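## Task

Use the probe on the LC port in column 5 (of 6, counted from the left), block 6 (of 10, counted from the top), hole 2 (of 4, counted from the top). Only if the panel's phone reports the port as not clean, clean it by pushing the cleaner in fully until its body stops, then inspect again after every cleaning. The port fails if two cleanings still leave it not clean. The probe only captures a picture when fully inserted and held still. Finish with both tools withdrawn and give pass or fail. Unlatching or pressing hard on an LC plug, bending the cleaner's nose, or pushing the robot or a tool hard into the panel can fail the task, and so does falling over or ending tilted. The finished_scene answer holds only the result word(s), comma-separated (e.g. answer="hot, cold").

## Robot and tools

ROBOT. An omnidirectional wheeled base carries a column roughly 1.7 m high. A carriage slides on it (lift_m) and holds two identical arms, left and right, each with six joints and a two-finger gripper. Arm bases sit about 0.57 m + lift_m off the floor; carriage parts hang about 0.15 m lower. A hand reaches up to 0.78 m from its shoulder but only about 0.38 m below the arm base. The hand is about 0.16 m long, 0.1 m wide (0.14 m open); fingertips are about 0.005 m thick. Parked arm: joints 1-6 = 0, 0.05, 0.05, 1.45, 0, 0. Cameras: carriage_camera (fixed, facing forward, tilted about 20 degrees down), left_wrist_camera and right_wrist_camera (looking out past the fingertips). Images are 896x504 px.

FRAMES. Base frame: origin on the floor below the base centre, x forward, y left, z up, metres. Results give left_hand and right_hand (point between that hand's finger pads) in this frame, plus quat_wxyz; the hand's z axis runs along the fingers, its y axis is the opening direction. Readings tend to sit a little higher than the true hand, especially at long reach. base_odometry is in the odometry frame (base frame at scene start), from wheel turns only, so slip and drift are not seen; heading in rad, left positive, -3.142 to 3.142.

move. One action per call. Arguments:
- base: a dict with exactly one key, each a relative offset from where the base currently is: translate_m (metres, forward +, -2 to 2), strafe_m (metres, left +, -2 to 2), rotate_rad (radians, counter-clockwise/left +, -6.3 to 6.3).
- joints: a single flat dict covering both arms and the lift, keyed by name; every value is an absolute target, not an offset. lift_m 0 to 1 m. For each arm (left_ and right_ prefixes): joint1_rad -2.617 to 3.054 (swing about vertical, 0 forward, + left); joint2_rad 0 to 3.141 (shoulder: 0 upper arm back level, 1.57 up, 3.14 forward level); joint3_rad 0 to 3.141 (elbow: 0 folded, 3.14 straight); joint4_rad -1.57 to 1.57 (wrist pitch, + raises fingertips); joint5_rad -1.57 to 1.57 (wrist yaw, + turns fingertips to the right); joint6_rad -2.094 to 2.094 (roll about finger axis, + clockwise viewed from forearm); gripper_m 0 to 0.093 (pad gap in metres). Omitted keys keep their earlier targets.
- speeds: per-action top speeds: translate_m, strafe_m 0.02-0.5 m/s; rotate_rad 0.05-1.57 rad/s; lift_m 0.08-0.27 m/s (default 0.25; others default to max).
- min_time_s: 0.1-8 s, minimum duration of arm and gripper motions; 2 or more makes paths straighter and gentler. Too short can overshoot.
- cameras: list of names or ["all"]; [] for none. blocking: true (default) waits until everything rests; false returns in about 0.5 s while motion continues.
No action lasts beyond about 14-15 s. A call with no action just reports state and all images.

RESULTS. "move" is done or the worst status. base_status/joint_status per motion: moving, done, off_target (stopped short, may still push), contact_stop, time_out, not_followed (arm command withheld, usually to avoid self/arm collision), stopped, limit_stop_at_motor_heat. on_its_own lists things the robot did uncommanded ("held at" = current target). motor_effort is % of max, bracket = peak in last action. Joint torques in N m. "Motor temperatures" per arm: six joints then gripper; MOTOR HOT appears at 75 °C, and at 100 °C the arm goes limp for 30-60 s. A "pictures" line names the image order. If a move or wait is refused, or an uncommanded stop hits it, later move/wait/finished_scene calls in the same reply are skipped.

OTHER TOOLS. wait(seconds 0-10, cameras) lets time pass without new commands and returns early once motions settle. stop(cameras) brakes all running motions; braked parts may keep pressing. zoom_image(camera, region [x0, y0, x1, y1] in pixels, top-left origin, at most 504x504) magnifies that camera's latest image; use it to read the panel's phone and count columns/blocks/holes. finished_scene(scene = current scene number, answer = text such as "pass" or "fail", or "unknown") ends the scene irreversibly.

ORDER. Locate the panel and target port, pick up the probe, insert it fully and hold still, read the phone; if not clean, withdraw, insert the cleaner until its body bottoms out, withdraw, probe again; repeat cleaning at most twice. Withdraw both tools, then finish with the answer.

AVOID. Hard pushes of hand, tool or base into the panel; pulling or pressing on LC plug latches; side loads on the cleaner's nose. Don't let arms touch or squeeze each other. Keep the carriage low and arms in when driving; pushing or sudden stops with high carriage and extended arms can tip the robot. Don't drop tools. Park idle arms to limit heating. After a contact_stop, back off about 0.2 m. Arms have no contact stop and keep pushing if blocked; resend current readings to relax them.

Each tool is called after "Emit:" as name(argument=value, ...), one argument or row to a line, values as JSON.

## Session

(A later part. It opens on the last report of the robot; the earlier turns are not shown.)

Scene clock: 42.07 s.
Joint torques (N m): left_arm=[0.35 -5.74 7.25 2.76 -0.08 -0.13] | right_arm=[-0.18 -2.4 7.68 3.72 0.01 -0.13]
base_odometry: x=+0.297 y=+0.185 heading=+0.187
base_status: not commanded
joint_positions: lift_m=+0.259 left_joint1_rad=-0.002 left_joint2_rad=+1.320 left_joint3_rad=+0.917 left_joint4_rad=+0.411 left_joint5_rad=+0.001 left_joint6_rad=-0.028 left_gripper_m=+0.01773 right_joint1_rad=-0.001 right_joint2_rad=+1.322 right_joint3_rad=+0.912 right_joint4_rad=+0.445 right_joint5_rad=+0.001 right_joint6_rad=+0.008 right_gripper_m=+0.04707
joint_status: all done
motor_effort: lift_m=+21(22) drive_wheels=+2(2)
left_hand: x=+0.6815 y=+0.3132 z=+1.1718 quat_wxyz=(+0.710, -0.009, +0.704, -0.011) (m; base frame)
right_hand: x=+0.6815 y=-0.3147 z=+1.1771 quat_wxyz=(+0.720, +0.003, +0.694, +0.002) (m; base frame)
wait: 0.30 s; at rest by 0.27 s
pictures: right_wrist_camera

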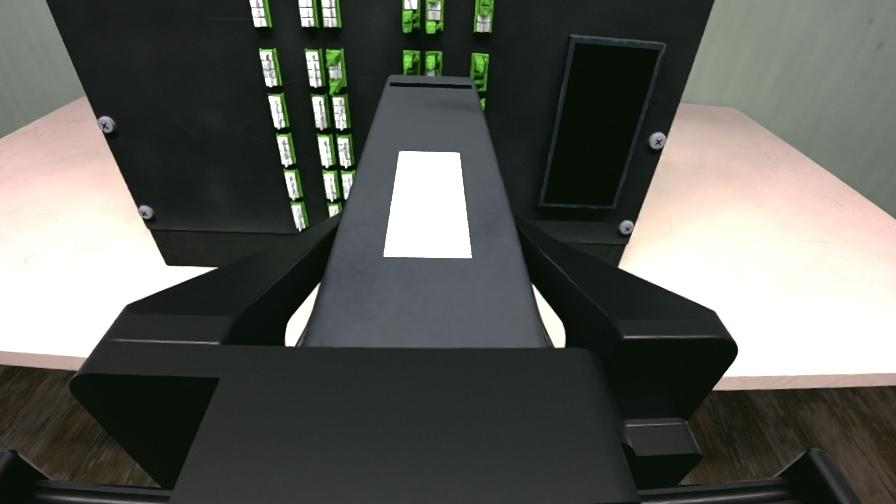

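Emit:
move(
  joints={"lift_m": 0.2582},
)

Emit:
move(
  joints={"lift_m": 0.2575},
)

Emit:
wait(
  seconds=0.3,
  cameras=["right_wrist_camera"],
)

Scene clock: 42.50 s.
Joint torques (N m): left_arm=[0.31 -5.34 7.32 2.72 -0.1 -0.11] | right_arm=[-0.1 -2.51 7.68 3.67 0 -0.13]
move: done
base_odometry: x=+0.297 y=+0.185 heading=+0.187
base_status: not commanded
joint_positions: lift_m=+0.258 left_joint1_rad=-0.002 left_joint2_rad=+1.320 left_joint3_rad=+0.917 left_joint4_rad=+0.411 left_joint5_rad=+0.001 left_joint6_rad=-0.028 left_gripper_m=+0.01773 right_joint1_rad=-0.001 right_joint2_rad=+1.323 right_joint3_rad=+0.912 right_joint4_rad=+0.449 right_joint5_rad=+0.001 right_joint6_rad=+0.008 right_gripper_m=+0.04707
joint_status: all done
motor_effort: lift_m=+21(22) drive_wheels=+2(3)
left_hand: x=+0.6815 y=+0.3132 z=+1.1710 quat_wxyz=(+0.710, -0.009, +0.704, -0.011) (m; base frame)
right_hand: x=+0.6816 y=-0.3147 z=+1.1766 quat_wxyz=(+0.720, +0.003, +0.694, +0.002) (m; base frame)
pictures: none

Scene clock: 42.80 s.
Joint torques (N m): left_arm=[0.27 -5.68 7.31 2.75 -0.12 -0.1] | right_arm=[-0.13 -2.44 7.72 3.66 0 -0.13]
move: done
base_odometry: x=+0.297 y=+0.185 heading=+0.187
base_status: not commanded
joint_positions: lift_m=+0.258 left_joint1_rad=-0.002 left_joint2_rad=+1.320 left_joint3_rad=+0.917 left_joint4_rad=+0.411 left_joint5_rad=+0.001 left_joint6_rad=-0.028 left_gripper_m=+0.01773 right_joint1_rad=-0.001 right_joint2_rad=+1.323 right_joint3_rad=+0.912 right_joint4_rad=+0.451 right_joint5_rad=+0.001 right_joint6_rad=+0.008 right_gripper_m=+0.04707
joint_status: all done
motor_effort: lift_m=+21(22) drive_wheels=+3(3)
left_hand: x=+0.6815 y=+0.3132 z=+1.1703 quat_wxyz=(+0.710, -0.009, +0.704, -0.011) (m; base frame)
right_hand: x=+0.6817 y=-0.3147 z=+1.1762 quat_wxyz=(+0.721, +0.003, +0.693, +0.002) (m; base frame)
pictures: none

Scene clock: 43.10 s.
Joint torques (N m): left_arm=[0.42 -5.38 7.41 2.72 -0.07 -0.13] | right_arm=[-0.17 -2.47 7.72 3.67 -0.01 -0.12]
base_odometry: x=+0.297 y=+0.185 heading=+0.187
base_status: not commanded
joint_positions: lift_m=+0.258 left_joint1_rad=-0.002 left_joint2_rad=+1.320 left_joint3_rad=+0.917 left_joint4_rad=+0.411 left_joint5_rad=+0.001 left_joint6_rad=-0.028 left_gripper_m=+0.01773 right_joint1_rad=-0.001 right_joint2_rad=+1.323 right_joint3_rad=+0.912 right_joint4_rad=+0.451 right_joint5_rad=+0.001 right_joint6_rad=+0.008 right_gripper_m=+0.04707
joint_status: all done
motor_effort: lift_m=+21(22) drive_wheels=+3(3)
left_hand: x=+0.6815 y=+0.3132 z=+1.1703 quat_wxyz=(+0.710, -0.009, +0.704, -0.011) (m; base frame)
right_hand: x=+0.6817 y=-0.3147 z=+1.1762 quat_wxyz=(+0.721, +0.003, +0.693, +0.002) (m; base frame)
wait: 0.30 s; at rest by 0.27 s
pictures: right_wrist_camera

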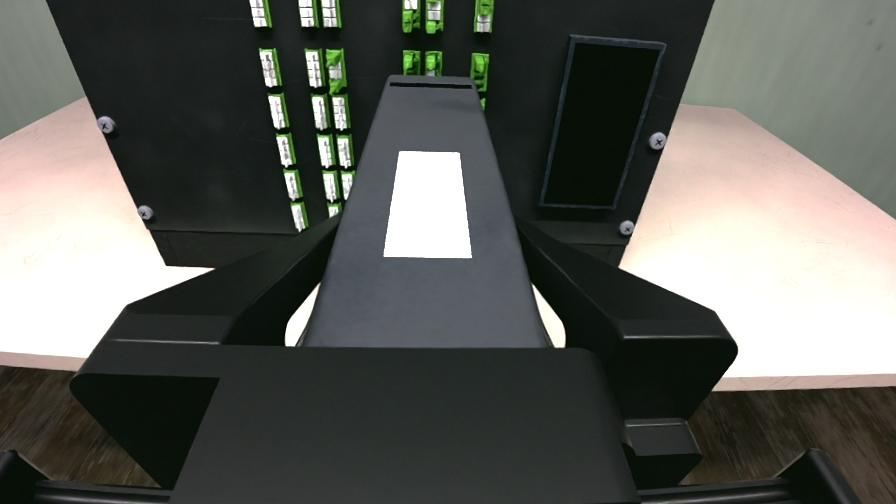

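Emit:
move(
  joints={"right_joint2_rad": 1.368},
  min_time_s=0.7,
)

Emit:
move(
  base={"rotate_rad": 0.003},
  speeds={"rotate_rad": 0.05},
)

Scene clock: 44.37 s.
Joint torques (N m): left_arm=[0.31 -5.48 7.42 2.73 -0.15 -0.1] | right_arm=[-0.14 -1.48 7.71 3.65 0.01 -0.13]
move: done
base_odometry: x=+0.297 y=+0.185 heading=+0.187
base_status: not commanded
joint_positions: lift_m=+0.258 left_joint1_rad=-0.002 left_joint2_rad=+1.320 left_joint3_rad=+0.917 left_joint4_rad=+0.411 left_joint5_rad=+0.001 left_joint6_rad=-0.028 left_gripper_m=+0.01773 right_joint1_rad=-0.001 right_joint2_rad=+1.325 right_joint3_rad=+0.912 right_joint4_rad=+0.451 right_joint5_rad=+0.001 right_joint6_rad=+0.008 right_gripper_m=+0.04707
joint_status: all done
motor_effort: lift_m=+21(21) drive_wheels=+3(3)
left_hand: x=+0.6815 y=+0.3132 z=+1.1703 quat_wxyz=(+0.710, -0.009, +0.704, -0.011) (m; base frame)
right_hand: x=+0.6820 y=-0.3147 z=+1.1757 quat_wxyz=(+0.721, +0.003, +0.693, +0.002) (m; base frame)
pictures: none

Scene clock: 44.77 s.
Joint torques (N m): left_arm=[0.36 -5.37 7.38 2.76 -0.12 -0.1] | right_arm=[-0.16 -1.61 7.79 3.64 -0.01 -0.13]
move: done
base_odometry: x=+0.297 y=+0.185 heading=+0.190
base_status: done
joint_positions: lift_m=+0.258 left_joint1_rad=-0.002 left_joint2_rad=+1.320 left_joint3_rad=+0.917 left_joint4_rad=+0.411 left_joint5_rad=+0.001 left_joint6_rad=-0.028 left_gripper_m=+0.01773 right_joint1_rad=-0.001 right_joint2_rad=+1.325 right_joint3_rad=+0.912 right_joint4_rad=+0.452 right_joint5_rad=+0.001 right_joint6_rad=+0.008 right_gripper_m=+0.04707
joint_status: not commanded
motor_effort: lift_m=+21(21) drive_wheels=+10(11)
left_hand: x=+0.6815 y=+0.3132 z=+1.1704 quat_wxyz=(+0.710, -0.009, +0.704, -0.011) (m; base frame)
right_hand: x=+0.6820 y=-0.3148 z=+1.1758 quat_wxyz=(+0.721, +0.003, +0.693, +0.002) (m; base frame)
pictures: none

Emit:
move(
  joints={"right_joint2_rad": 1.32, "right_joint4_rad": 0.545},
  min_time_s=0.7,
)

Emit:
move(
  base={"translate_m": -0.004},
  joints={"lift_m": 0.2605},
  speeds={"translate_m": 0.02},
)

Emit:
move(
  base={"rotate_rad": -0.002},
  joints={"lift_m": 0.262, "right_joint4_rad": 0.523},
  speeds={"rotate_rad": 0.05},
)

Emit:
wait(
  seconds=0.3,
  cameras=["right_wrist_camera"],
)

Emit:
zoom_image(
  camera="right_wrist_camera",
  region=[415, 30, 455, 80],
)

Scene clock: 46.70 s.
Joint torques (N m): left_arm=[0.35 -5.44 7.36 2.78 -0.07 -0.11] | right_arm=[-0.14 -5.63 7.72 3.44 -0.01 -0.12]
move: off_target
base_odometry: x=+0.297 y=+0.185 heading=+0.190
base_status: not commanded
joint_positions: lift_m=+0.258 left_joint1_rad=-0.002 left_joint2_rad=+1.320 left_joint3_rad=+0.917 left_joint4_rad=+0.411 left_joint5_rad=+0.001 left_joint6_rad=-0.028 left_gripper_m=+0.01773 right_joint1_rad=-0.001 right_joint2_rad=+1.322 right_joint3_rad=+0.912 right_joint4_rad=+0.451 right_joint5_rad=+0.001 right_joint6_rad=+0.008 right_gripper_m=+0.04707
joint_status: right_joint4_rad off_target (ended at +0.451, target +0.545); the others done
motor_effort: lift_m=+21(21) drive_wheels=+10(10)
left_hand: x=+0.6815 y=+0.3132 z=+1.1704 quat_wxyz=(+0.710, -0.009, +0.704, -0.011) (m; base frame)
right_hand: x=+0.6815 y=-0.3148 z=+1.1766 quat_wxyz=(+0.721, +0.003, +0.693, +0.002) (m; base frame)
pictures: none

Scene clock: 47.30 s.
Joint torques (N m): left_arm=[0.21 -5.78 7.49 2.73 -0.1 -0.11] | right_arm=[-0.18 -7.06 7.64 3.29 -0.02 -0.11]
move: done
base_odometry: x=+0.293 y=+0.184 heading=+0.189
base_status: done
joint_positions: lift_m=+0.260 left_joint1_rad=-0.002 left_joint2_rad=+1.321 left_joint3_rad=+0.917 left_joint4_rad=+0.412 left_joint5_rad=+0.001 left_joint6_rad=-0.028 left_gripper_m=+0.01773 right_joint1_rad=-0.001 right_joint2_rad=+1.336 right_joint3_rad=+0.912 right_joint4_rad=+0.465 right_joint5_rad=+0.003 right_joint6_rad=+0.007 right_gripper_m=+0.04707
joint_status: all done
motor_effort: lift_m=+25(28) drive_wheels=-4(7)
left_hand: x=+0.6816 y=+0.3132 z=+1.1727 quat_wxyz=(+0.710, -0.009, +0.704, -0.011) (m; base frame)
right_hand: x=+0.6845 y=-0.3150 z=+1.1763 quat_wxyz=(+0.721, +0.003, +0.693, +0.001) (m; base frame)
pictures: none

Scene clock: 47.73 s.
Joint torques (N m): left_arm=[0.39 -5.7 7.23 2.75 -0.11 -0.15] | right_arm=[-0.18 -7.23 7.68 3.05 -0.03 -0.12]
move: off_target
base_odometry: x=+0.293 y=+0.184 heading=+0.187
base_status: done
joint_positions: lift_m=+0.262 left_joint1_rad=-0.002 left_joint2_rad=+1.321 left_joint3_rad=+0.917 left_joint4_rad=+0.411 left_joint5_rad=+0.001 left_joint6_rad=-0.028 left_gripper_m=+0.01773 right_joint1_rad=-0.001 right_joint2_rad=+1.338 right_joint3_rad=+0.912 right_joint4_rad=+0.465 right_joint5_rad=+0.003 right_joint6_rad=+0.007 right_gripper_m=+0.04707
joint_status: right_joint4_rad off_target (ended at +0.465, target +0.523); the others done
motor_effort: lift_m=+26(29) drive_wheels=-3(4)
left_hand: x=+0.6816 y=+0.3132 z=+1.1739 quat_wxyz=(+0.710, -0.009, +0.704, -0.011) (m; base frame)
right_hand: x=+0.6849 y=-0.3150 z=+1.1771 quat_wxyz=(+0.721, +0.003, +0.693, +0.001) (m; base frame)
pictures: none

Scene clock: 48.03 s.
Joint torques (N m): left_arm=[0.32 -5.57 7.28 2.72 -0.07 -0.12] | right_arm=[-0.14 -7.2 7.72 3.04 -0.02 -0.11]
base_odometry: x=+0.293 y=+0.184 heading=+0.187
base_status: done
joint_positions: lift_m=+0.262 left_joint1_rad=-0.002 left_joint2_rad=+1.321 left_joint3_rad=+0.917 left_joint4_rad=+0.411 left_joint5_rad=+0.001 left_joint6_rad=-0.028 left_gripper_m=+0.01773 right_joint1_rad=-0.001 right_joint2_rad=+1.338 right_joint3_rad=+0.912 right_joint4_rad=+0.465 right_joint5_rad=+0.003 right_joint6_rad=+0.007 right_gripper_m=+0.04707
joint_status: right_joint4_rad off_target (ended at +0.465, target +0.523); the others done
motor_effort: lift_m=+25(29) drive_wheels=-3(4)
left_hand: x=+0.6816 y=+0.3132 z=+1.1739 quat_wxyz=(+0.710, -0.009, +0.704, -0.011) (m; base frame)
right_hand: x=+0.6849 y=-0.3150 z=+1.1771 quat_wxyz=(+0.721, +0.003, +0.693, +0.001) (m; base frame)
wait: 0.30 s; at rest by 0.27 s
pictures: right_wrist_camera

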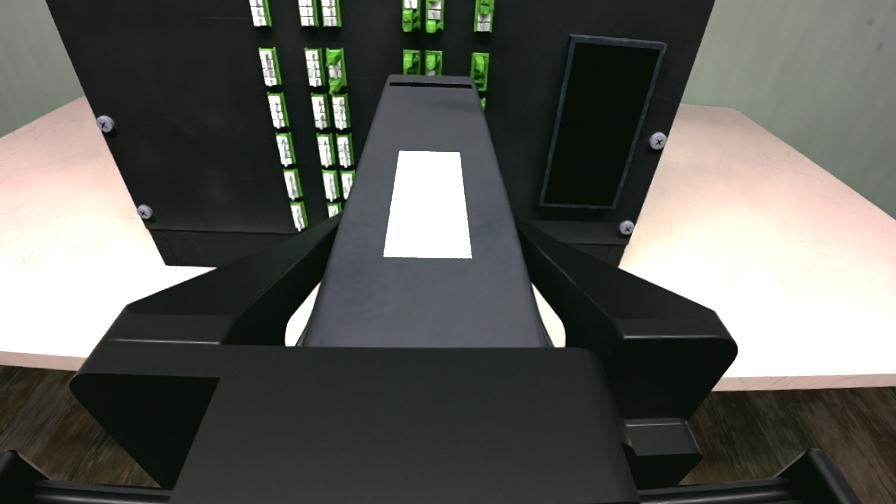

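Scaled by 10.080.

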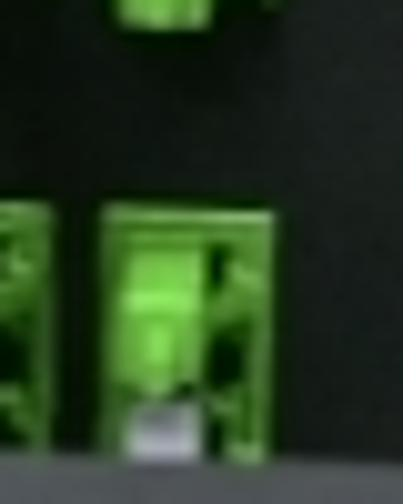

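Emit:
move(
  base={"translate_m": -0.003},
  joints={"right_joint4_rad": 0.515, "lift_m": 0.263},
  speeds={"translate_m": 0.02},
)

Emit:
move(
  joints={"right_joint4_rad": 0.52, "lift_m": 0.264},
)

Scene clock: 48.80 s.
Joint torques (N m): left_arm=[0.66 -5.64 7.39 2.77 -0.09 -0.11] | right_arm=[-0.13 -8.47 7.61 2.83 -0.02 -0.11]
move: done
base_odometry: x=+0.291 y=+0.184 heading=+0.187
base_status: done
joint_positions: lift_m=+0.263 left_joint1_rad=-0.002 left_joint2_rad=+1.321 left_joint3_rad=+0.917 left_joint4_rad=+0.410 left_joint5_rad=+0.001 left_joint6_rad=-0.028 left_gripper_m=+0.01773 right_joint1_rad=-0.001 right_joint2_rad=+1.351 right_joint3_rad=+0.912 right_joint4_rad=+0.476 right_joint5_rad=+0.003 right_joint6_rad=+0.006 right_gripper_m=+0.04707
joint_status: all done
motor_effort: lift_m=+26(29) drive_wheels=-3(10)
left_hand: x=+0.6816 y=+0.3132 z=+1.1748 quat_wxyz=(+0.709, -0.009, +0.705, -0.011) (m; base frame)
right_hand: x=+0.6876 y=-0.3150 z=+1.1754 quat_wxyz=(+0.720, +0.003, +0.694, +0.001) (m; base frame)
pictures: none

Scene clock: 49.13 s.
Joint torques (N m): left_arm=[0.27 -5.41 7.31 2.78 -0.09 -0.14] | right_arm=[-0.17 -8.61 7.65 2.88 -0.03 -0.11]
move: off_target
base_odometry: x=+0.291 y=+0.184 heading=+0.187
base_status: not commanded
joint_positions: lift_m=+0.264 left_joint1_rad=-0.002 left_joint2_rad=+1.321 left_joint3_rad=+0.917 left_joint4_rad=+0.409 left_joint5_rad=+0.001 left_joint6_rad=-0.028 left_gripper_m=+0.01773 right_joint1_rad=-0.001 right_joint2_rad=+1.351 right_joint3_rad=+0.912 right_joint4_rad=+0.476 right_joint5_rad=+0.003 right_joint6_rad=+0.006 right_gripper_m=+0.04707
joint_status: right_joint4_rad off_target (ended at +0.477, target +0.520); the others done
motor_effort: lift_m=+26(29) drive_wheels=-3(3)
left_hand: x=+0.6817 y=+0.3132 z=+1.1753 quat_wxyz=(+0.709, -0.009, +0.705, -0.011) (m; base frame)
right_hand: x=+0.6876 y=-0.3150 z=+1.1764 quat_wxyz=(+0.720, +0.003, +0.694, +0.001) (m; base frame)
pictures: none

Emit:
move(
  base={"translate_m": 0.003},
  joints={"lift_m": 0.2615},
  speeds={"translate_m": 0.02},
)

Emit:
wait(
  seconds=0.3,
  cameras=["all"],
)

Emit:
zoom_image(
  camera="left_wrist_camera",
  region=[500, 0, 896, 300],
)

Emit:
zoom_image(
  camera="carriage_camera",
  region=[440, 120, 600, 260],
)

Scene clock: 49.87 s.
Joint torques (N m): left_arm=[0.32 -5.67 7.2 2.8 -0.06 -0.1] | right_arm=[-0.2 -7.41 7.69 3.01 -0.03 -0.11]
move: done
base_odometry: x=+0.294 y=+0.184 heading=+0.188
base_status: done
joint_positions: lift_m=+0.262 left_joint1_rad=-0.002 left_joint2_rad=+1.321 left_joint3_rad=+0.917 left_joint4_rad=+0.409 left_joint5_rad=+0.001 left_joint6_rad=-0.028 left_gripper_m=+0.01773 right_joint1_rad=-0.001 right_joint2_rad=+1.340 right_joint3_rad=+0.912 right_joint4_rad=+0.466 right_joint5_rad=+0.003 right_joint6_rad=+0.006 right_gripper_m=+0.04707
joint_status: all done
motor_effort: lift_m=+21(22) drive_wheels=+0(7)
left_hand: x=+0.6817 y=+0.3132 z=+1.1734 quat_wxyz=(+0.709, -0.009, +0.705, -0.011) (m; base frame)
right_hand: x=+0.6853 y=-0.3150 z=+1.1765 quat_wxyz=(+0.720, +0.003, +0.694, +0.001) (m; base frame)
pictures: none

Scene clock: 50.17 s.
Joint torques (N m): left_arm=[0.38 -5.76 7.25 2.79 -0.05 -0.12] | right_arm=[-0.14 -7.42 7.69 3 -0.03 -0.11]
base_odometry: x=+0.294 y=+0.184 heading=+0.188
base_status: done
joint_positions: lift_m=+0.262 left_joint1_rad=-0.002 left_joint2_rad=+1.321 left_joint3_rad=+0.917 left_joint4_rad=+0.409 left_joint5_rad=+0.001 left_joint6_rad=-0.028 left_gripper_m=+0.01773 right_joint1_rad=-0.001 right_joint2_rad=+1.340 right_joint3_rad=+0.912 right_joint4_rad=+0.466 right_joint5_rad=+0.003 right_joint6_rad=+0.006 right_gripper_m=+0.04707
joint_status: all done
motor_effort: lift_m=+21(22) drive_wheels=+0(7)
left_hand: x=+0.6817 y=+0.3132 z=+1.1734 quat_wxyz=(+0.709, -0.009, +0.705, -0.011) (m; base frame)
right_hand: x=+0.6853 y=-0.3150 z=+1.1765 quat_wxyz=(+0.720, +0.003, +0.694, +0.001) (m; base frame)
wait: 0.30 s; at rest by 0.27 s
pictures: carriage_camera, left_wrist_camera, right_wrist_camera

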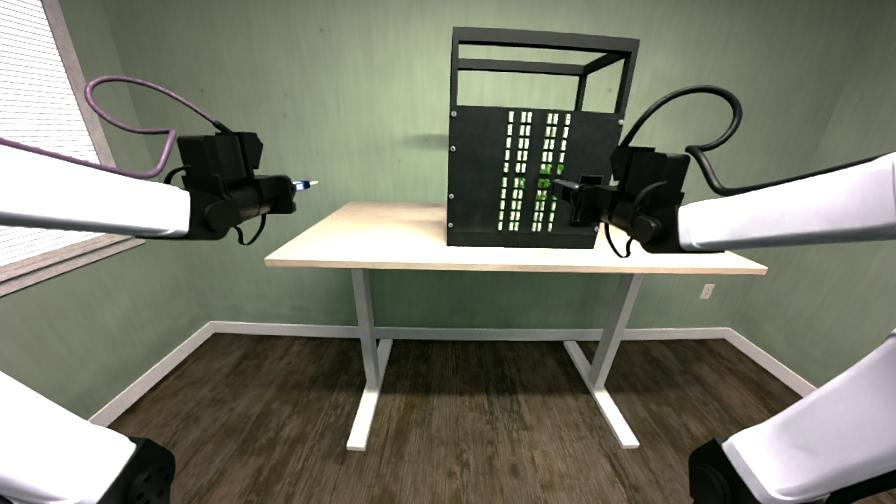

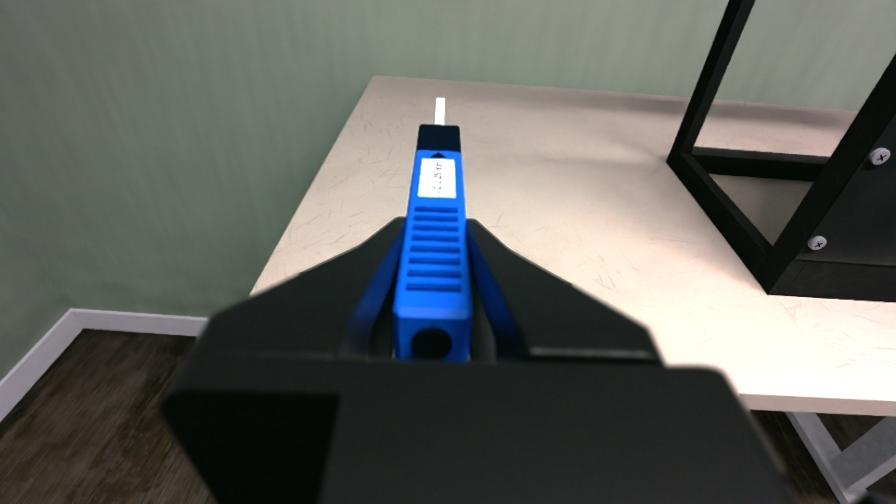

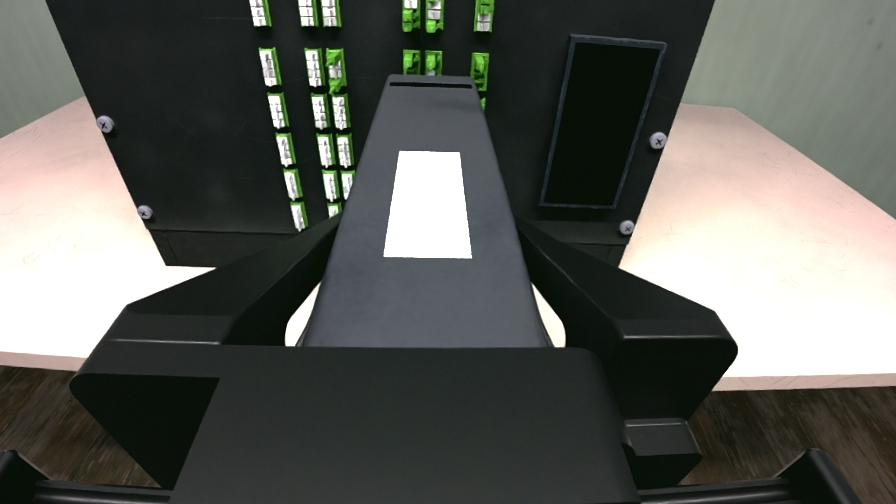

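Scaled by 1.273.

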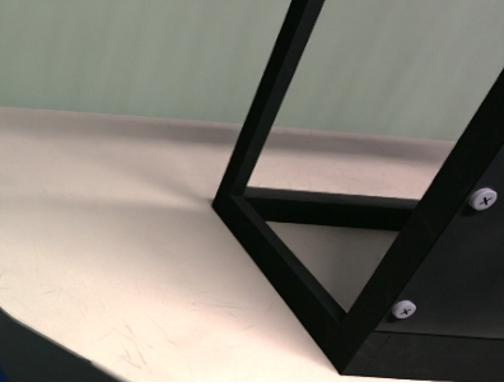

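Scaled by 3.150.

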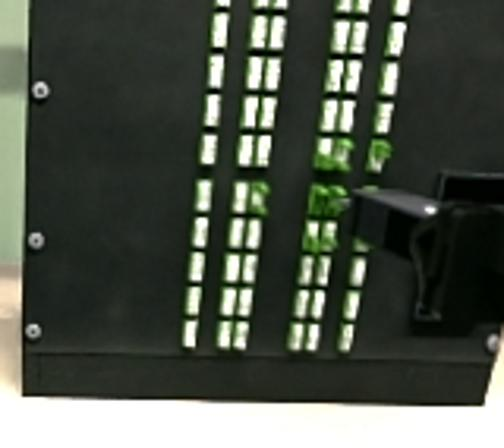

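Emit:
move(
  base={"translate_m": 0.004},
  joints={"lift_m": 0.262},
  speeds={"translate_m": 0.02},
)

Emit:
move(
  joints={"right_joint2_rad": 1.34},
  min_time_s=0.5,
)

Emit:
move(
  joints={"right_joint2_rad": 1.355},
  min_time_s=0.5,
)

Scene clock: 50.93 s.
Joint torques (N m): left_arm=[0.39 -5.57 7.2 2.74 -0.06 -0.09] | right_arm=[-0.17 -5.82 7.72 3.25 -0.02 -0.11]
move: done
base_odometry: x=+0.297 y=+0.185 heading=+0.187
base_status: done
joint_positions: lift_m=+0.262 left_joint1_rad=-0.002 left_joint2_rad=+1.321 left_joint3_rad=+0.917 left_joint4_rad=+0.409 left_joint5_rad=+0.001 left_joint6_rad=-0.028 left_gripper_m=+0.01773 right_joint1_rad=-0.001 right_joint2_rad=+1.324 right_joint3_rad=+0.912 right_joint4_rad=+0.443 right_joint5_rad=+0.003 right_joint6_rad=+0.006 right_gripper_m=+0.04707
joint_status: all done
motor_effort: lift_m=+25(26) drive_wheels=+2(9)
left_hand: x=+0.6817 y=+0.3132 z=+1.1735 quat_wxyz=(+0.709, -0.009, +0.705, -0.011) (m; base frame)
right_hand: x=+0.6819 y=-0.3150 z=+1.1781 quat_wxyz=(+0.718, +0.003, +0.696, +0.001) (m; base frame)
pictures: none

Scene clock: 51.73 s.
Joint torques (N m): left_arm=[0.36 -5.57 7.31 2.72 -0.09 -0.1] | right_arm=[-0.17 -3.95 7.71 3.25 -0.03 -0.11]
move: done
base_odometry: x=+0.297 y=+0.185 heading=+0.187
base_status: not commanded
joint_positions: lift_m=+0.262 left_joint1_rad=-0.002 left_joint2_rad=+1.321 left_joint3_rad=+0.917 left_joint4_rad=+0.409 left_joint5_rad=+0.001 left_joint6_rad=-0.028 left_gripper_m=+0.01773 right_joint1_rad=-0.001 right_joint2_rad=+1.324 right_joint3_rad=+0.912 right_joint4_rad=+0.443 right_joint5_rad=+0.003 right_joint6_rad=+0.006 right_gripper_m=+0.04707
joint_status: all done
motor_effort: lift_m=+25(25) drive_wheels=+3(3)
left_hand: x=+0.6817 y=+0.3132 z=+1.1735 quat_wxyz=(+0.709, -0.009, +0.705, -0.011) (m; base frame)
right_hand: x=+0.6819 y=-0.3150 z=+1.1781 quat_wxyz=(+0.718, +0.003, +0.696, +0.001) (m; base frame)
pictures: none

Scene clock: 52.53 s.
Joint torques (N m): left_arm=[0.4 -5.75 7.16 2.76 -0.07 -0.09] | right_arm=[-0.2 -2.7 7.72 3.26 -0.02 -0.11]
move: done
base_odometry: x=+0.297 y=+0.185 heading=+0.187
base_status: not commanded
joint_positions: lift_m=+0.262 left_joint1_rad=-0.002 left_joint2_rad=+1.321 left_joint3_rad=+0.917 left_joint4_rad=+0.409 left_joint5_rad=+0.001 left_joint6_rad=-0.028 left_gripper_m=+0.01773 right_joint1_rad=-0.001 right_joint2_rad=+1.325 right_joint3_rad=+0.912 right_joint4_rad=+0.443 right_joint5_rad=+0.003 right_joint6_rad=+0.006 right_gripper_m=+0.04707
joint_status: all done
motor_effort: lift_m=+25(25) drive_wheels=+2(3)
left_hand: x=+0.6817 y=+0.3132 z=+1.1735 quat_wxyz=(+0.709, -0.009, +0.705, -0.011) (m; base frame)
right_hand: x=+0.6822 y=-0.3150 z=+1.1776 quat_wxyz=(+0.718, +0.003, +0.696, +0.001) (m; base frame)
pictures: none

Emit:
move(
  joints={"lift_m": 0.2632},
)

Emit:
move(
  joints={"lift_m": 0.2642},
)

Emit:
move(
  joints={"lift_m": 0.2652},
  cameras=["right_wrist_camera"],
)

Emit:
zoom_image(
  camera="right_wrist_camera",
  region=[415, 30, 455, 80],
)

Scene clock: 53.00 s.
Joint torques (N m): left_arm=[0.35 -5.6 7.39 2.74 -0.11 -0.11] | right_arm=[-0.17 -2.76 7.75 3.26 -0.02 -0.11]
move: done
base_odometry: x=+0.297 y=+0.185 heading=+0.187
base_status: not commanded
joint_positions: lift_m=+0.263 left_joint1_rad=-0.002 left_joint2_rad=+1.321 left_joint3_rad=+0.917 left_joint4_rad=+0.410 left_joint5_rad=+0.001 left_joint6_rad=-0.028 left_gripper_m=+0.01773 right_joint1_rad=-0.001 right_joint2_rad=+1.326 right_joint3_rad=+0.912 right_joint4_rad=+0.443 right_joint5_rad=+0.003 right_joint6_rad=+0.006 right_gripper_m=+0.04707
joint_status: all done
motor_effort: lift_m=+25(28) drive_wheels=+3(3)
left_hand: x=+0.6817 y=+0.3132 z=+1.1747 quat_wxyz=(+0.709, -0.009, +0.705, -0.011) (m; base frame)
right_hand: x=+0.6824 y=-0.3150 z=+1.1780 quat_wxyz=(+0.717, +0.003, +0.697, +0.001) (m; base frame)
pictures: none

Scene clock: 53.30 s.
Joint torques (N m): left_arm=[0.42 -5.65 7.08 2.77 -0.12 -0.13] | right_arm=[-0.18 -2.89 7.66 3.28 -0.03 -0.11]
move: done
base_odometry: x=+0.297 y=+0.185 heading=+0.187
base_status: not commanded
joint_positions: lift_m=+0.264 left_joint1_rad=-0.002 left_joint2_rad=+1.321 left_joint3_rad=+0.917 left_joint4_rad=+0.411 left_joint5_rad=+0.001 left_joint6_rad=-0.028 left_gripper_m=+0.01773 right_joint1_rad=-0.001 right_joint2_rad=+1.326 right_joint3_rad=+0.912 right_joint4_rad=+0.441 right_joint5_rad=+0.003 right_joint6_rad=+0.006 right_gripper_m=+0.04707
joint_status: all done
motor_effort: lift_m=+26(28) drive_wheels=+3(3)
left_hand: x=+0.6817 y=+0.3132 z=+1.1759 quat_wxyz=(+0.709, -0.009, +0.705, -0.011) (m; base frame)
right_hand: x=+0.6825 y=-0.3150 z=+1.1786 quat_wxyz=(+0.717, +0.003, +0.698, +0.001) (m; base frame)
pictures: none

Scene clock: 53.60 s.
Joint torques (N m): left_arm=[0.28 -5.86 7.16 2.76 -0.1 -0.1] | right_arm=[-0.2 -2.86 7.83 3.29 -0.03 -0.11]
move: done
base_odometry: x=+0.297 y=+0.185 heading=+0.187
base_status: not commanded
joint_positions: lift_m=+0.265 left_joint1_rad=-0.002 left_joint2_rad=+1.321 left_joint3_rad=+0.917 left_joint4_rad=+0.411 left_joint5_rad=+0.001 left_joint6_rad=-0.028 left_gripper_m=+0.01773 right_joint1_rad=-0.001 right_joint2_rad=+1.326 right_joint3_rad=+0.911 right_joint4_rad=+0.440 right_joint5_rad=+0.003 right_joint6_rad=+0.006 right_gripper_m=+0.04707
joint_status: all done
motor_effort: lift_m=+26(29) drive_wheels=+3(4)
left_hand: x=+0.6817 y=+0.3132 z=+1.1769 quat_wxyz=(+0.709, -0.009, +0.705, -0.011) (m; base frame)
right_hand: x=+0.6825 y=-0.3150 z=+1.1789 quat_wxyz=(+0.716, +0.003, +0.698, +0.001) (m; base frame)
pictures: right_wrist_camera

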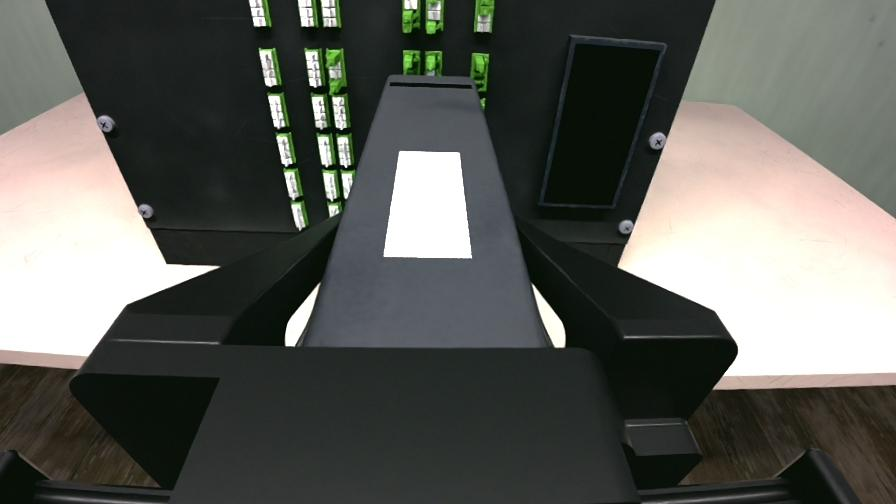

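Scaled by 10.080.

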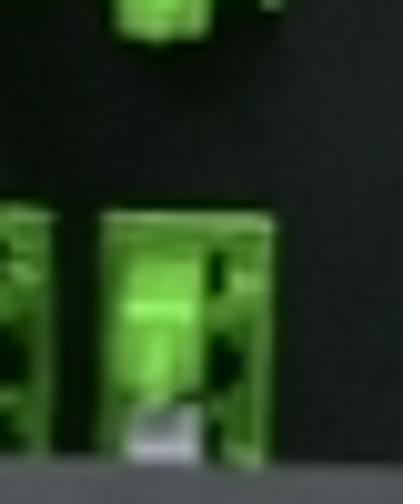

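Emit:
move(
  joints={"right_joint2_rad": 1.335, "lift_m": 0.2635},
  min_time_s=0.5,
)

Emit:
move(
  base={"rotate_rad": -0.004},
  speeds={"rotate_rad": 0.05},
)

Emit:
move(
  joints={"right_joint2_rad": 1.355, "lift_m": 0.2625},
  min_time_s=0.5,
)

Scene clock: 54.57 s.
Joint torques (N m): left_arm=[0.55 -5.79 7.09 2.75 -0.11 -0.09] | right_arm=[-0.13 -4.66 7.77 3.29 -0.02 -0.12]
move: done
base_odometry: x=+0.297 y=+0.185 heading=+0.187
base_status: not commanded
joint_positions: lift_m=+0.264 left_joint1_rad=-0.002 left_joint2_rad=+1.321 left_joint3_rad=+0.917 left_joint4_rad=+0.410 left_joint5_rad=+0.001 left_joint6_rad=-0.028 left_gripper_m=+0.01773 right_joint1_rad=-0.001 right_joint2_rad=+1.326 right_joint3_rad=+0.911 right_joint4_rad=+0.440 right_joint5_rad=+0.003 right_joint6_rad=+0.006 right_gripper_m=+0.04707
joint_status: all done
motor_effort: lift_m=+21(21) drive_wheels=+4(4)
left_hand: x=+0.6817 y=+0.3132 z=+1.1756 quat_wxyz=(+0.709, -0.009, +0.705, -0.011) (m; base frame)
right_hand: x=+0.6824 y=-0.3150 z=+1.1779 quat_wxyz=(+0.716, +0.003, +0.698, +0.001) (m; base frame)
pictures: none

Scene clock: 55.00 s.
Joint torques (N m): left_arm=[0.4 -5.67 7.17 2.66 -0.06 -0.18] | right_arm=[-0.2 -4.81 7.77 3.25 0.05 -0.11]
move: done
base_odometry: x=+0.297 y=+0.185 heading=+0.184
base_status: done
joint_positions: lift_m=+0.264 left_joint1_rad=-0.002 left_joint2_rad=+1.321 left_joint3_rad=+0.917 left_joint4_rad=+0.410 left_joint5_rad=+0.001 left_joint6_rad=-0.028 left_gripper_m=+0.01773 right_joint1_rad=+0.000 right_joint2_rad=+1.328 right_joint3_rad=+0.911 right_joint4_rad=+0.443 right_joint5_rad=-0.003 right_joint6_rad=+0.006 right_gripper_m=+0.04707
joint_status: not commanded
motor_effort: lift_m=+21(22) drive_wheels=+7(8)
left_hand: x=+0.6817 y=+0.3132 z=+1.1756 quat_wxyz=(+0.709, -0.009, +0.705, -0.011) (m; base frame)
right_hand: x=+0.6827 y=-0.3139 z=+1.1780 quat_wxyz=(+0.717, +0.001, +0.698, +0.003) (m; base frame)
pictures: none

Scene clock: 55.80 s.
Joint torques (N m): left_arm=[0.39 -5.78 7.54 2.75 -0.11 -0.15] | right_arm=[-0.23 -3.14 7.76 3.23 0.04 -0.11]
move: done
base_odometry: x=+0.297 y=+0.185 heading=+0.184
base_status: not commanded
joint_positions: lift_m=+0.263 left_joint1_rad=-0.002 left_joint2_rad=+1.321 left_joint3_rad=+0.917 left_joint4_rad=+0.411 left_joint5_rad=+0.001 left_joint6_rad=-0.028 left_gripper_m=+0.01773 right_joint1_rad=+0.000 right_joint2_rad=+1.329 right_joint3_rad=+0.911 right_joint4_rad=+0.446 right_joint5_rad=-0.003 right_joint6_rad=+0.006 right_gripper_m=+0.04707
joint_status: all done
motor_effort: lift_m=+21(22) drive_wheels=+7(7)
left_hand: x=+0.6817 y=+0.3132 z=+1.1748 quat_wxyz=(+0.709, -0.009, +0.705, -0.011) (m; base frame)
right_hand: x=+0.6831 y=-0.3139 z=+1.1771 quat_wxyz=(+0.717, +0.001, +0.697, +0.003) (m; base frame)
pictures: none

Emit:
move(
  joints={"lift_m": 0.2615},
)

Emit:
move(
  joints={"lift_m": 0.2605, "right_joint2_rad": 1.362},
)

Emit:
move(
  joints={"lift_m": 0.2595, "right_joint4_rad": 0.535},
  cameras=["right_wrist_camera"],
)

Emit:
zoom_image(
  camera="right_wrist_camera",
  region=[415, 30, 455, 80],
)

Scene clock: 56.27 s.
Joint torques (N m): left_arm=[0.27 -5.55 7.16 2.75 -0.11 -0.11] | right_arm=[-0.23 -3.15 7.72 3.2 0.01 -0.1]
move: done
base_odometry: x=+0.297 y=+0.185 heading=+0.184
base_status: not commanded
joint_positions: lift_m=+0.262 left_joint1_rad=-0.002 left_joint2_rad=+1.321 left_joint3_rad=+0.917 left_joint4_rad=+0.410 left_joint5_rad=+0.001 left_joint6_rad=-0.028 left_gripper_m=+0.01773 right_joint1_rad=+0.000 right_joint2_rad=+1.330 right_joint3_rad=+0.911 right_joint4_rad=+0.449 right_joint5_rad=-0.003 right_joint6_rad=+0.005 right_gripper_m=+0.04707
joint_status: all done
motor_effort: lift_m=+21(22) drive_wheels=+7(8)
left_hand: x=+0.6817 y=+0.3132 z=+1.1737 quat_wxyz=(+0.709, -0.009, +0.705, -0.011) (m; base frame)
right_hand: x=+0.6831 y=-0.3139 z=+1.1765 quat_wxyz=(+0.718, +0.001, +0.696, +0.003) (m; base frame)
pictures: none

Scene clock: 56.67 s.
Joint torques (N m): left_arm=[0.28 -5.72 7.04 2.76 -0.11 -0.11] | right_arm=[-0.23 -2.62 7.82 3.16 0.04 -0.11]
move: done
base_odometry: x=+0.297 y=+0.185 heading=+0.184
base_status: not commanded
joint_positions: lift_m=+0.261 left_joint1_rad=-0.002 left_joint2_rad=+1.321 left_joint3_rad=+0.917 left_joint4_rad=+0.410 left_joint5_rad=+0.001 left_joint6_rad=-0.028 left_gripper_m=+0.01773 right_joint1_rad=+0.000 right_joint2_rad=+1.330 right_joint3_rad=+0.911 right_joint4_rad=+0.451 right_joint5_rad=-0.003 right_joint6_rad=+0.005 right_gripper_m=+0.04707
joint_status: all done
motor_effort: lift_m=+21(22) drive_wheels=+8(8)
left_hand: x=+0.6817 y=+0.3132 z=+1.1727 quat_wxyz=(+0.709, -0.009, +0.705, -0.011) (m; base frame)
right_hand: x=+0.6833 y=-0.3139 z=+1.1758 quat_wxyz=(+0.718, +0.001, +0.696, +0.003) (m; base frame)
pictures: none

Scene clock: 57.07 s.
Joint torques (N m): left_arm=[0.38 -5.67 7.31 2.73 -0.07 -0.11] | right_arm=[-0.21 -2.63 7.76 3.29 0.04 -0.1]
move: off_target
base_odometry: x=+0.297 y=+0.185 heading=+0.184
base_status: not commanded
joint_positions: lift_m=+0.260 left_joint1_rad=-0.002 left_joint2_rad=+1.321 left_joint3_rad=+0.917 left_joint4_rad=+0.411 left_joint5_rad=+0.001 left_joint6_rad=-0.028 left_gripper_m=+0.01773 right_joint1_rad=+0.000 right_joint2_rad=+1.331 right_joint3_rad=+0.911 right_joint4_rad=+0.455 right_joint5_rad=-0.003 right_joint6_rad=+0.005 right_gripper_m=+0.04707
joint_status: right_joint4_rad off_target (ended at +0.455, target +0.535); the others done
motor_effort: lift_m=+21(22) drive_wheels=+8(8)
left_hand: x=+0.6817 y=+0.3132 z=+1.1718 quat_wxyz=(+0.709, -0.009, +0.705, -0.011) (m; base frame)
right_hand: x=+0.6833 y=-0.3139 z=+1.1755 quat_wxyz=(+0.719, +0.001, +0.695, +0.003) (m; base frame)
pictures: right_wrist_camera

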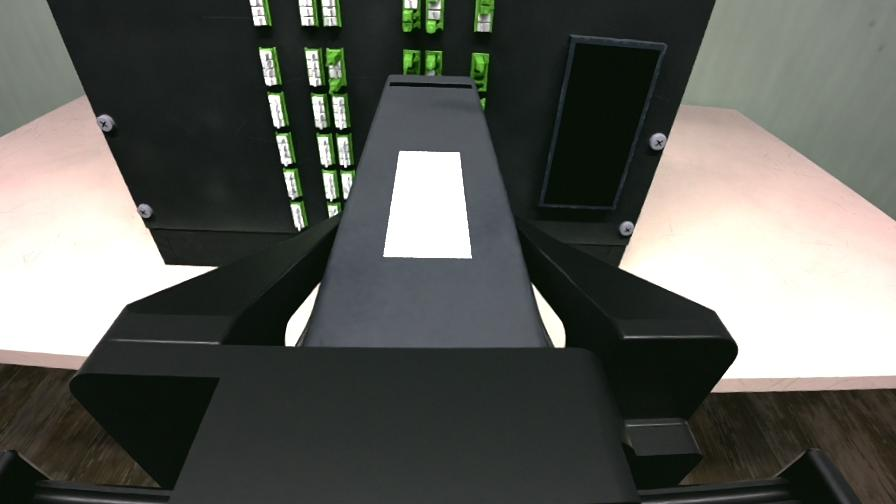

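Scaled by 10.080.

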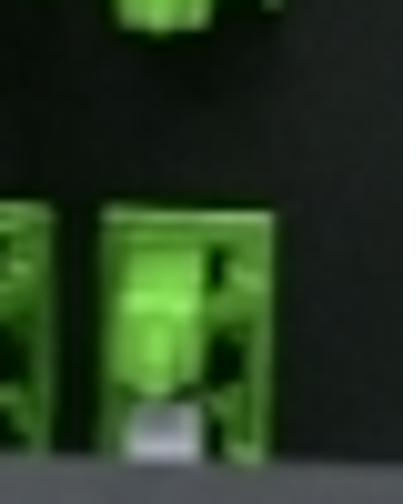

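Emit:
move(
  joints={"right_joint2_rad": 1.372, "right_joint4_rad": 0.545},
  min_time_s=0.7,
)

Emit:
move(
  joints={"lift_m": 0.2602},
)

Emit:
wait(
  seconds=0.3,
  cameras=["right_wrist_camera"],
)

Scene clock: 58.37 s.
Joint torques (N m): left_arm=[0.14 -5.6 7.5 2.72 -0.09 -0.11] | right_arm=[-0.21 -1.81 7.77 3.38 0.04 -0.1]
move: off_target
base_odometry: x=+0.297 y=+0.185 heading=+0.184
base_status: not commanded
joint_positions: lift_m=+0.260 left_joint1_rad=-0.002 left_joint2_rad=+1.321 left_joint3_rad=+0.917 left_joint4_rad=+0.411 left_joint5_rad=+0.001 left_joint6_rad=-0.028 left_gripper_m=+0.01773 right_joint1_rad=+0.000 right_joint2_rad=+1.331 right_joint3_rad=+0.911 right_joint4_rad=+0.456 right_joint5_rad=-0.003 right_joint6_rad=+0.005 right_gripper_m=+0.04707
joint_status: right_joint4_rad off_target (ended at +0.456, target +0.545); the others done
motor_effort: lift_m=+21(21) drive_wheels=+8(8)
left_hand: x=+0.6817 y=+0.3132 z=+1.1718 quat_wxyz=(+0.709, -0.009, +0.705, -0.011) (m; base frame)
right_hand: x=+0.6835 y=-0.3139 z=+1.1756 quat_wxyz=(+0.720, +0.001, +0.694, +0.003) (m; base frame)
pictures: none

Scene clock: 58.67 s.
Joint torques (N m): left_arm=[0.4 -5.79 7.46 2.75 -0.11 -0.08] | right_arm=[-0.2 -1.8 7.73 3.38 0.04 -0.09]
move: done
base_odometry: x=+0.297 y=+0.185 heading=+0.184
base_status: not commanded
joint_positions: lift_m=+0.260 left_joint1_rad=-0.002 left_joint2_rad=+1.321 left_joint3_rad=+0.917 left_joint4_rad=+0.411 left_joint5_rad=+0.001 left_joint6_rad=-0.028 left_gripper_m=+0.01773 right_joint1_rad=+0.000 right_joint2_rad=+1.331 right_joint3_rad=+0.911 right_joint4_rad=+0.456 right_joint5_rad=-0.003 right_joint6_rad=+0.005 right_gripper_m=+0.04707
joint_status: all done
motor_effort: lift_m=+25(26) drive_wheels=+8(8)
left_hand: x=+0.6817 y=+0.3132 z=+1.1720 quat_wxyz=(+0.709, -0.009, +0.705, -0.011) (m; base frame)
right_hand: x=+0.6835 y=-0.3139 z=+1.1758 quat_wxyz=(+0.720, +0.001, +0.694, +0.003) (m; base frame)
pictures: none

Scene clock: 58.97 s.
Joint torques (N m): left_arm=[0.47 -5.71 7.3 2.72 -0.11 -0.11] | right_arm=[-0.2 -1.83 7.76 3.38 0.04 -0.1]
base_odometry: x=+0.297 y=+0.185 heading=+0.184
base_status: not commanded
joint_positions: lift_m=+0.260 left_joint1_rad=-0.002 left_joint2_rad=+1.321 left_joint3_rad=+0.917 left_joint4_rad=+0.411 left_joint5_rad=+0.001 left_joint6_rad=-0.028 left_gripper_m=+0.01773 right_joint1_rad=+0.000 right_joint2_rad=+1.331 right_joint3_rad=+0.911 right_joint4_rad=+0.456 right_joint5_rad=-0.003 right_joint6_rad=+0.005 right_gripper_m=+0.04707
joint_status: all done
motor_effort: lift_m=+25(26) drive_wheels=+8(8)
left_hand: x=+0.6817 y=+0.3132 z=+1.1720 quat_wxyz=(+0.709, -0.009, +0.705, -0.011) (m; base frame)
right_hand: x=+0.6835 y=-0.3139 z=+1.1758 quat_wxyz=(+0.720, +0.001, +0.694, +0.003) (m; base frame)
wait: 0.30 s; at rest by 0.27 s
pictures: right_wrist_camera

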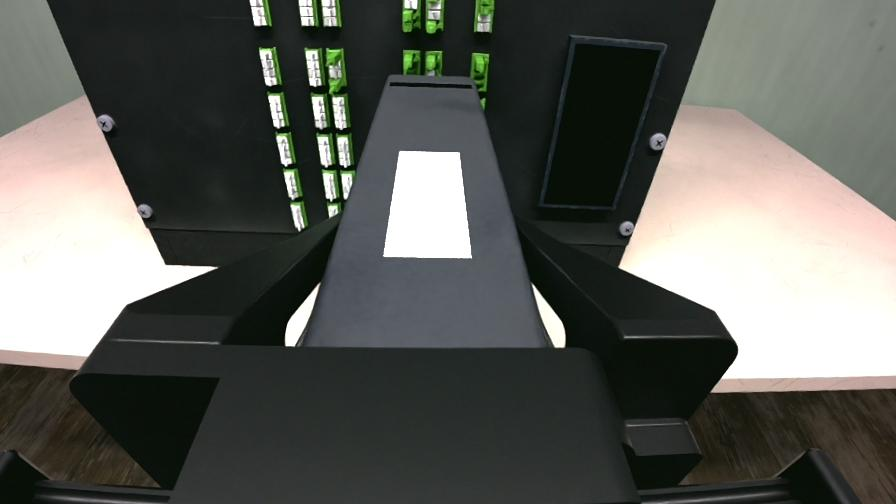

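Emit:
move(
  joints={"right_joint2_rad": 1.32, "right_joint4_rad": 0.535, "lift_m": 0.2602},
  min_time_s=0.7,
)

Emit:
move(
  base={"translate_m": -0.005},
  speeds={"translate_m": 0.02},
)

Emit:
move(
  base={"translate_m": -0.003},
  speeds={"translate_m": 0.02},
)

Scene clock: 60.43 s.
Joint torques (N m): left_arm=[0.31 -5.81 7.23 2.72 -0.11 -0.09] | right_arm=[-0.21 -6.37 7.75 3.27 0.04 -0.1]
Motor temperatures (°C): left_arm=[27 29 31 33 27 26 27] | right_arm=[24 32 35 40 24 24 27]
move: off_target
base_odometry: x=+0.297 y=+0.185 heading=+0.184
base_status: not commanded
joint_positions: lift_m=+0.260 left_joint1_rad=-0.002 left_joint2_rad=+1.321 left_joint3_rad=+0.917 left_joint4_rad=+0.411 left_joint5_rad=+0.001 left_joint6_rad=-0.028 left_gripper_m=+0.01773 right_joint1_rad=+0.000 right_joint2_rad=+1.330 right_joint3_rad=+0.911 right_joint4_rad=+0.456 right_joint5_rad=-0.003 right_joint6_rad=+0.005 right_gripper_m=+0.04707
joint_status: right_joint4_rad off_target (ended at +0.456, target +0.535); the others done
motor_effort: lift_m=+25(25) drive_wheels=+8(8)
left_hand: x=+0.6817 y=+0.3132 z=+1.1720 quat_wxyz=(+0.709, -0.009, +0.705, -0.011) (m; base frame)
right_hand: x=+0.6831 y=-0.3139 z=+1.1766 quat_wxyz=(+0.720, +0.001, +0.694, +0.003) (m; base frame)
pictures: none

Scene clock: 61.07 s.
Joint torques (N m): left_arm=[0.34 -5.45 7.17 2.73 -0.05 -0.1] | right_arm=[-0.21 -8.02 7.73 3.02 0.03 -0.09]
move: done
base_odometry: x=+0.292 y=+0.184 heading=+0.185
base_status: done
joint_positions: lift_m=+0.260 left_joint1_rad=-0.002 left_joint2_rad=+1.321 left_joint3_rad=+0.917 left_joint4_rad=+0.411 left_joint5_rad=+0.001 left_joint6_rad=-0.028 left_gripper_m=+0.01773 right_joint1_rad=+0.000 right_joint2_rad=+1.346 right_joint3_rad=+0.911 right_joint4_rad=+0.478 right_joint5_rad=-0.002 right_joint6_rad=+0.005 right_gripper_m=+0.04707
joint_status: not commanded
motor_effort: lift_m=+25(25) drive_wheels=-7(11)
left_hand: x=+0.6817 y=+0.3132 z=+1.1720 quat_wxyz=(+0.709, -0.009, +0.705, -0.011) (m; base frame)
right_hand: x=+0.6865 y=-0.3141 z=+1.1748 quat_wxyz=(+0.722, +0.001, +0.692, +0.002) (m; base frame)
pictures: none

Scene clock: 61.60 s.
Joint torques (N m): left_arm=[0.28 -5.49 7.31 2.7 -0.07 -0.12] | right_arm=[-0.23 -9.25 7.76 2.85 0 -0.09]
move: done
base_odometry: x=+0.289 y=+0.184 heading=+0.186
base_status: done
joint_positions: lift_m=+0.260 left_joint1_rad=-0.002 left_joint2_rad=+1.321 left_joint3_rad=+0.917 left_joint4_rad=+0.411 left_joint5_rad=+0.001 left_joint6_rad=-0.028 left_gripper_m=+0.01773 right_joint1_rad=+0.000 right_joint2_rad=+1.357 right_joint3_rad=+0.911 right_joint4_rad=+0.494 right_joint5_rad=+0.000 right_joint6_rad=+0.005 right_gripper_m=+0.04707
joint_status: not commanded
motor_effort: lift_m=+25(25) drive_wheels=-7(14)
left_hand: x=+0.6817 y=+0.3132 z=+1.1720 quat_wxyz=(+0.709, -0.009, +0.705, -0.011) (m; base frame)
right_hand: x=+0.6888 y=-0.3144 z=+1.1737 quat_wxyz=(+0.724, +0.002, +0.690, +0.001) (m; base frame)
pictures: none

Emit:
move(
  base={"translate_m": 0.004},
  joints={"right_joint4_rad": 0.52},
  speeds={"translate_m": 0.02},
)

Emit:
move(
  joints={"right_joint1_rad": 0.012, "right_joint5_rad": 0.03, "lift_m": 0.262},
  min_time_s=0.7,
  cameras=["right_wrist_camera"],
)

Emit:
zoom_image(
  camera="right_wrist_camera",
  region=[415, 30, 455, 80],
)

Scene clock: 62.50 s.
Joint torques (N m): left_arm=[0.36 -5.68 7.23 2.72 -0.1 -0.14] | right_arm=[-0.14 -7.66 7.72 2.92 0 -0.1]
move: off_target
base_odometry: x=+0.293 y=+0.184 heading=+0.186
base_status: done
joint_positions: lift_m=+0.260 left_joint1_rad=-0.002 left_joint2_rad=+1.321 left_joint3_rad=+0.917 left_joint4_rad=+0.411 left_joint5_rad=+0.001 left_joint6_rad=-0.028 left_gripper_m=+0.01773 right_joint1_rad=+0.000 right_joint2_rad=+1.342 right_joint3_rad=+0.911 right_joint4_rad=+0.473 right_joint5_rad=+0.001 right_joint6_rad=+0.005 right_gripper_m=+0.04707
joint_status: right_joint4_rad off_target (ended at +0.473, target +0.520)
motor_effort: lift_m=+25(25) drive_wheels=+3(8)
left_hand: x=+0.6817 y=+0.3132 z=+1.1721 quat_wxyz=(+0.710, -0.009, +0.704, -0.011) (m; base frame)
right_hand: x=+0.6858 y=-0.3145 z=+1.1750 quat_wxyz=(+0.722, +0.002, +0.692, +0.001) (m; base frame)
pictures: none

Scene clock: 63.50 s.
Joint torques (N m): left_arm=[0.21 -5.65 7.25 2.72 -0.1 -0.12] | right_arm=[0.12 -7.65 7.75 2.96 0.17 -0.1]
move: done
base_odometry: x=+0.293 y=+0.184 heading=+0.186
base_status: not commanded
joint_positions: lift_m=+0.262 left_joint1_rad=-0.002 left_joint2_rad=+1.321 left_joint3_rad=+0.917 left_joint4_rad=+0.412 left_joint5_rad=+0.001 left_joint6_rad=-0.028 left_gripper_m=+0.01773 right_joint1_rad=+0.008 right_joint2_rad=+1.342 right_joint3_rad=+0.911 right_joint4_rad=+0.469 right_joint5_rad=+0.016 right_joint6_rad=+0.005 right_gripper_m=+0.04707
joint_status: all done
motor_effort: lift_m=+25(29) drive_wheels=+3(3)
left_hand: x=+0.6817 y=+0.3132 z=+1.1741 quat_wxyz=(+0.710, -0.009, +0.704, -0.011) (m; base frame)
right_hand: x=+0.6858 y=-0.3136 z=+1.1759 quat_wxyz=(+0.720, +0.005, +0.694, -0.001) (m; base frame)
pictures: right_wrist_camera

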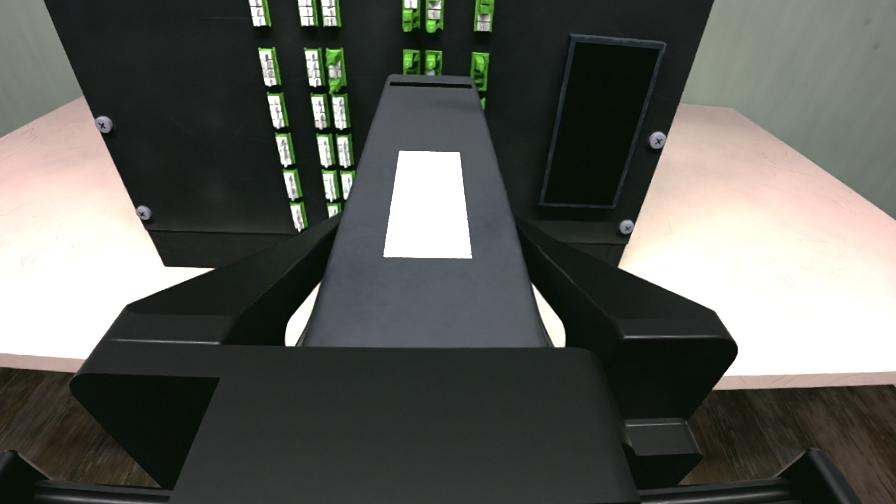

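Scaled by 10.080.

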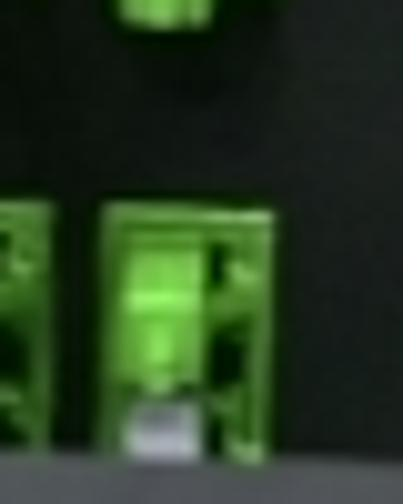

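Emit:
move(
  joints={"right_joint1_rad": 0.018, "right_joint5_rad": 0.045},
  min_time_s=0.7,
)

Emit:
move(
  base={"translate_m": 0.004},
  speeds={"translate_m": 0.02},
)

Emit:
move(
  joints={"right_joint2_rad": 1.345},
  min_time_s=0.7,
  cameras=["right_wrist_camera"],
)

Emit:
zoom_image(
  camera="right_wrist_camera",
  region=[415, 30, 455, 80],
)

Scene clock: 64.67 s.
Joint torques (N m): left_arm=[0.36 -5.72 7.2 2.71 -0.1 -0.14] | right_arm=[0.08 -7.62 7.72 2.96 0.22 -0.09]
move: done
base_odometry: x=+0.293 y=+0.184 heading=+0.186
base_status: not commanded
joint_positions: lift_m=+0.262 left_joint1_rad=-0.002 left_joint2_rad=+1.321 left_joint3_rad=+0.917 left_joint4_rad=+0.412 left_joint5_rad=+0.001 left_joint6_rad=-0.028 left_gripper_m=+0.01773 right_joint1_rad=+0.014 right_joint2_rad=+1.342 right_joint3_rad=+0.911 right_joint4_rad=+0.469 right_joint5_rad=+0.028 right_joint6_rad=+0.005 right_gripper_m=+0.04707
joint_status: all done
motor_effort: lift_m=+25(26) drive_wheels=+3(3)
left_hand: x=+0.6817 y=+0.3132 z=+1.1741 quat_wxyz=(+0.710, -0.009, +0.704, -0.011) (m; base frame)
right_hand: x=+0.6857 y=-0.3126 z=+1.1759 quat_wxyz=(+0.720, +0.007, +0.694, -0.003) (m; base frame)
pictures: none

Scene clock: 65.23 s.
Joint torques (N m): left_arm=[0.36 -5.64 7.41 2.71 -0.08 -0.07] | right_arm=[-0.01 -6.91 7.73 3.06 0.19 -0.09]
move: done
base_odometry: x=+0.297 y=+0.185 heading=+0.186
base_status: done
joint_positions: lift_m=+0.262 left_joint1_rad=-0.002 left_joint2_rad=+1.321 left_joint3_rad=+0.917 left_joint4_rad=+0.411 left_joint5_rad=+0.001 left_joint6_rad=-0.028 left_gripper_m=+0.01773 right_joint1_rad=+0.015 right_joint2_rad=+1.336 right_joint3_rad=+0.911 right_joint4_rad=+0.460 right_joint5_rad=+0.030 right_joint6_rad=+0.005 right_gripper_m=+0.04707
joint_status: not commanded
motor_effort: lift_m=+26(26) drive_wheels=+2(9)
left_hand: x=+0.6817 y=+0.3132 z=+1.1739 quat_wxyz=(+0.710, -0.009, +0.704, -0.011) (m; base frame)
right_hand: x=+0.6843 y=-0.3125 z=+1.1766 quat_wxyz=(+0.720, +0.007, +0.694, -0.003) (m; base frame)
pictures: none

Scene clock: 66.23 s.
Joint torques (N m): left_arm=[0.35 -5.71 7.45 2.71 -0.08 -0.1] | right_arm=[-0.01 -4.7 7.75 3.05 0.19 -0.1]
move: done
base_odometry: x=+0.297 y=+0.185 heading=+0.186
base_status: not commanded
joint_positions: lift_m=+0.262 left_joint1_rad=-0.002 left_joint2_rad=+1.321 left_joint3_rad=+0.917 left_joint4_rad=+0.411 left_joint5_rad=+0.001 left_joint6_rad=-0.028 left_gripper_m=+0.01773 right_joint1_rad=+0.015 right_joint2_rad=+1.336 right_joint3_rad=+0.911 right_joint4_rad=+0.460 right_joint5_rad=+0.030 right_joint6_rad=+0.005 right_gripper_m=+0.04707
joint_status: all done
motor_effort: lift_m=+25(26) drive_wheels=+2(3)
left_hand: x=+0.6817 y=+0.3132 z=+1.1739 quat_wxyz=(+0.710, -0.009, +0.704, -0.011) (m; base frame)
right_hand: x=+0.6843 y=-0.3125 z=+1.1766 quat_wxyz=(+0.720, +0.007, +0.694, -0.003) (m; base frame)
pictures: right_wrist_camera

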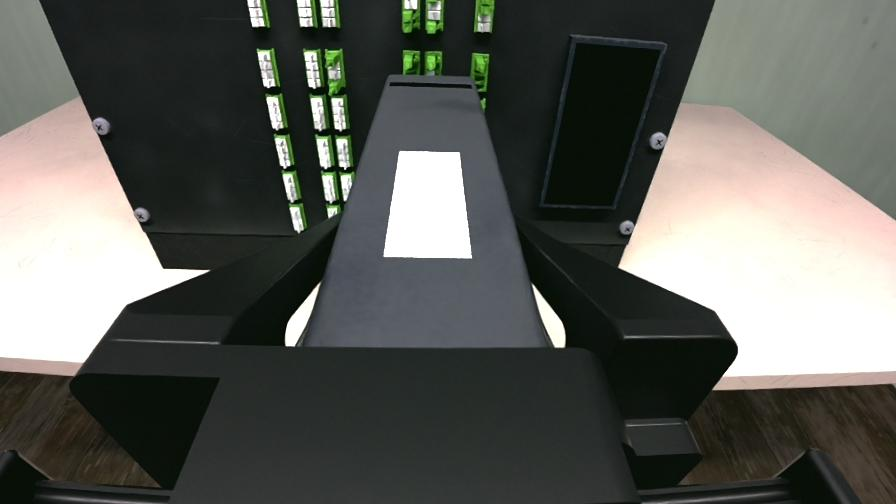

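Scaled by 10.080.

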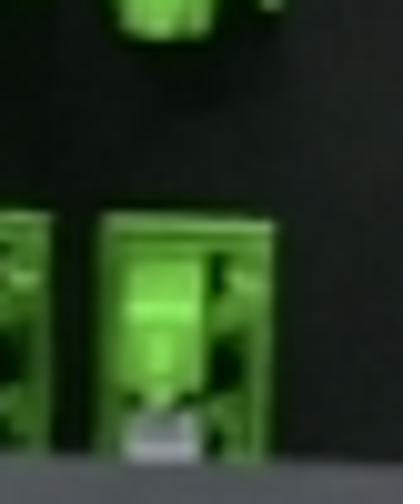

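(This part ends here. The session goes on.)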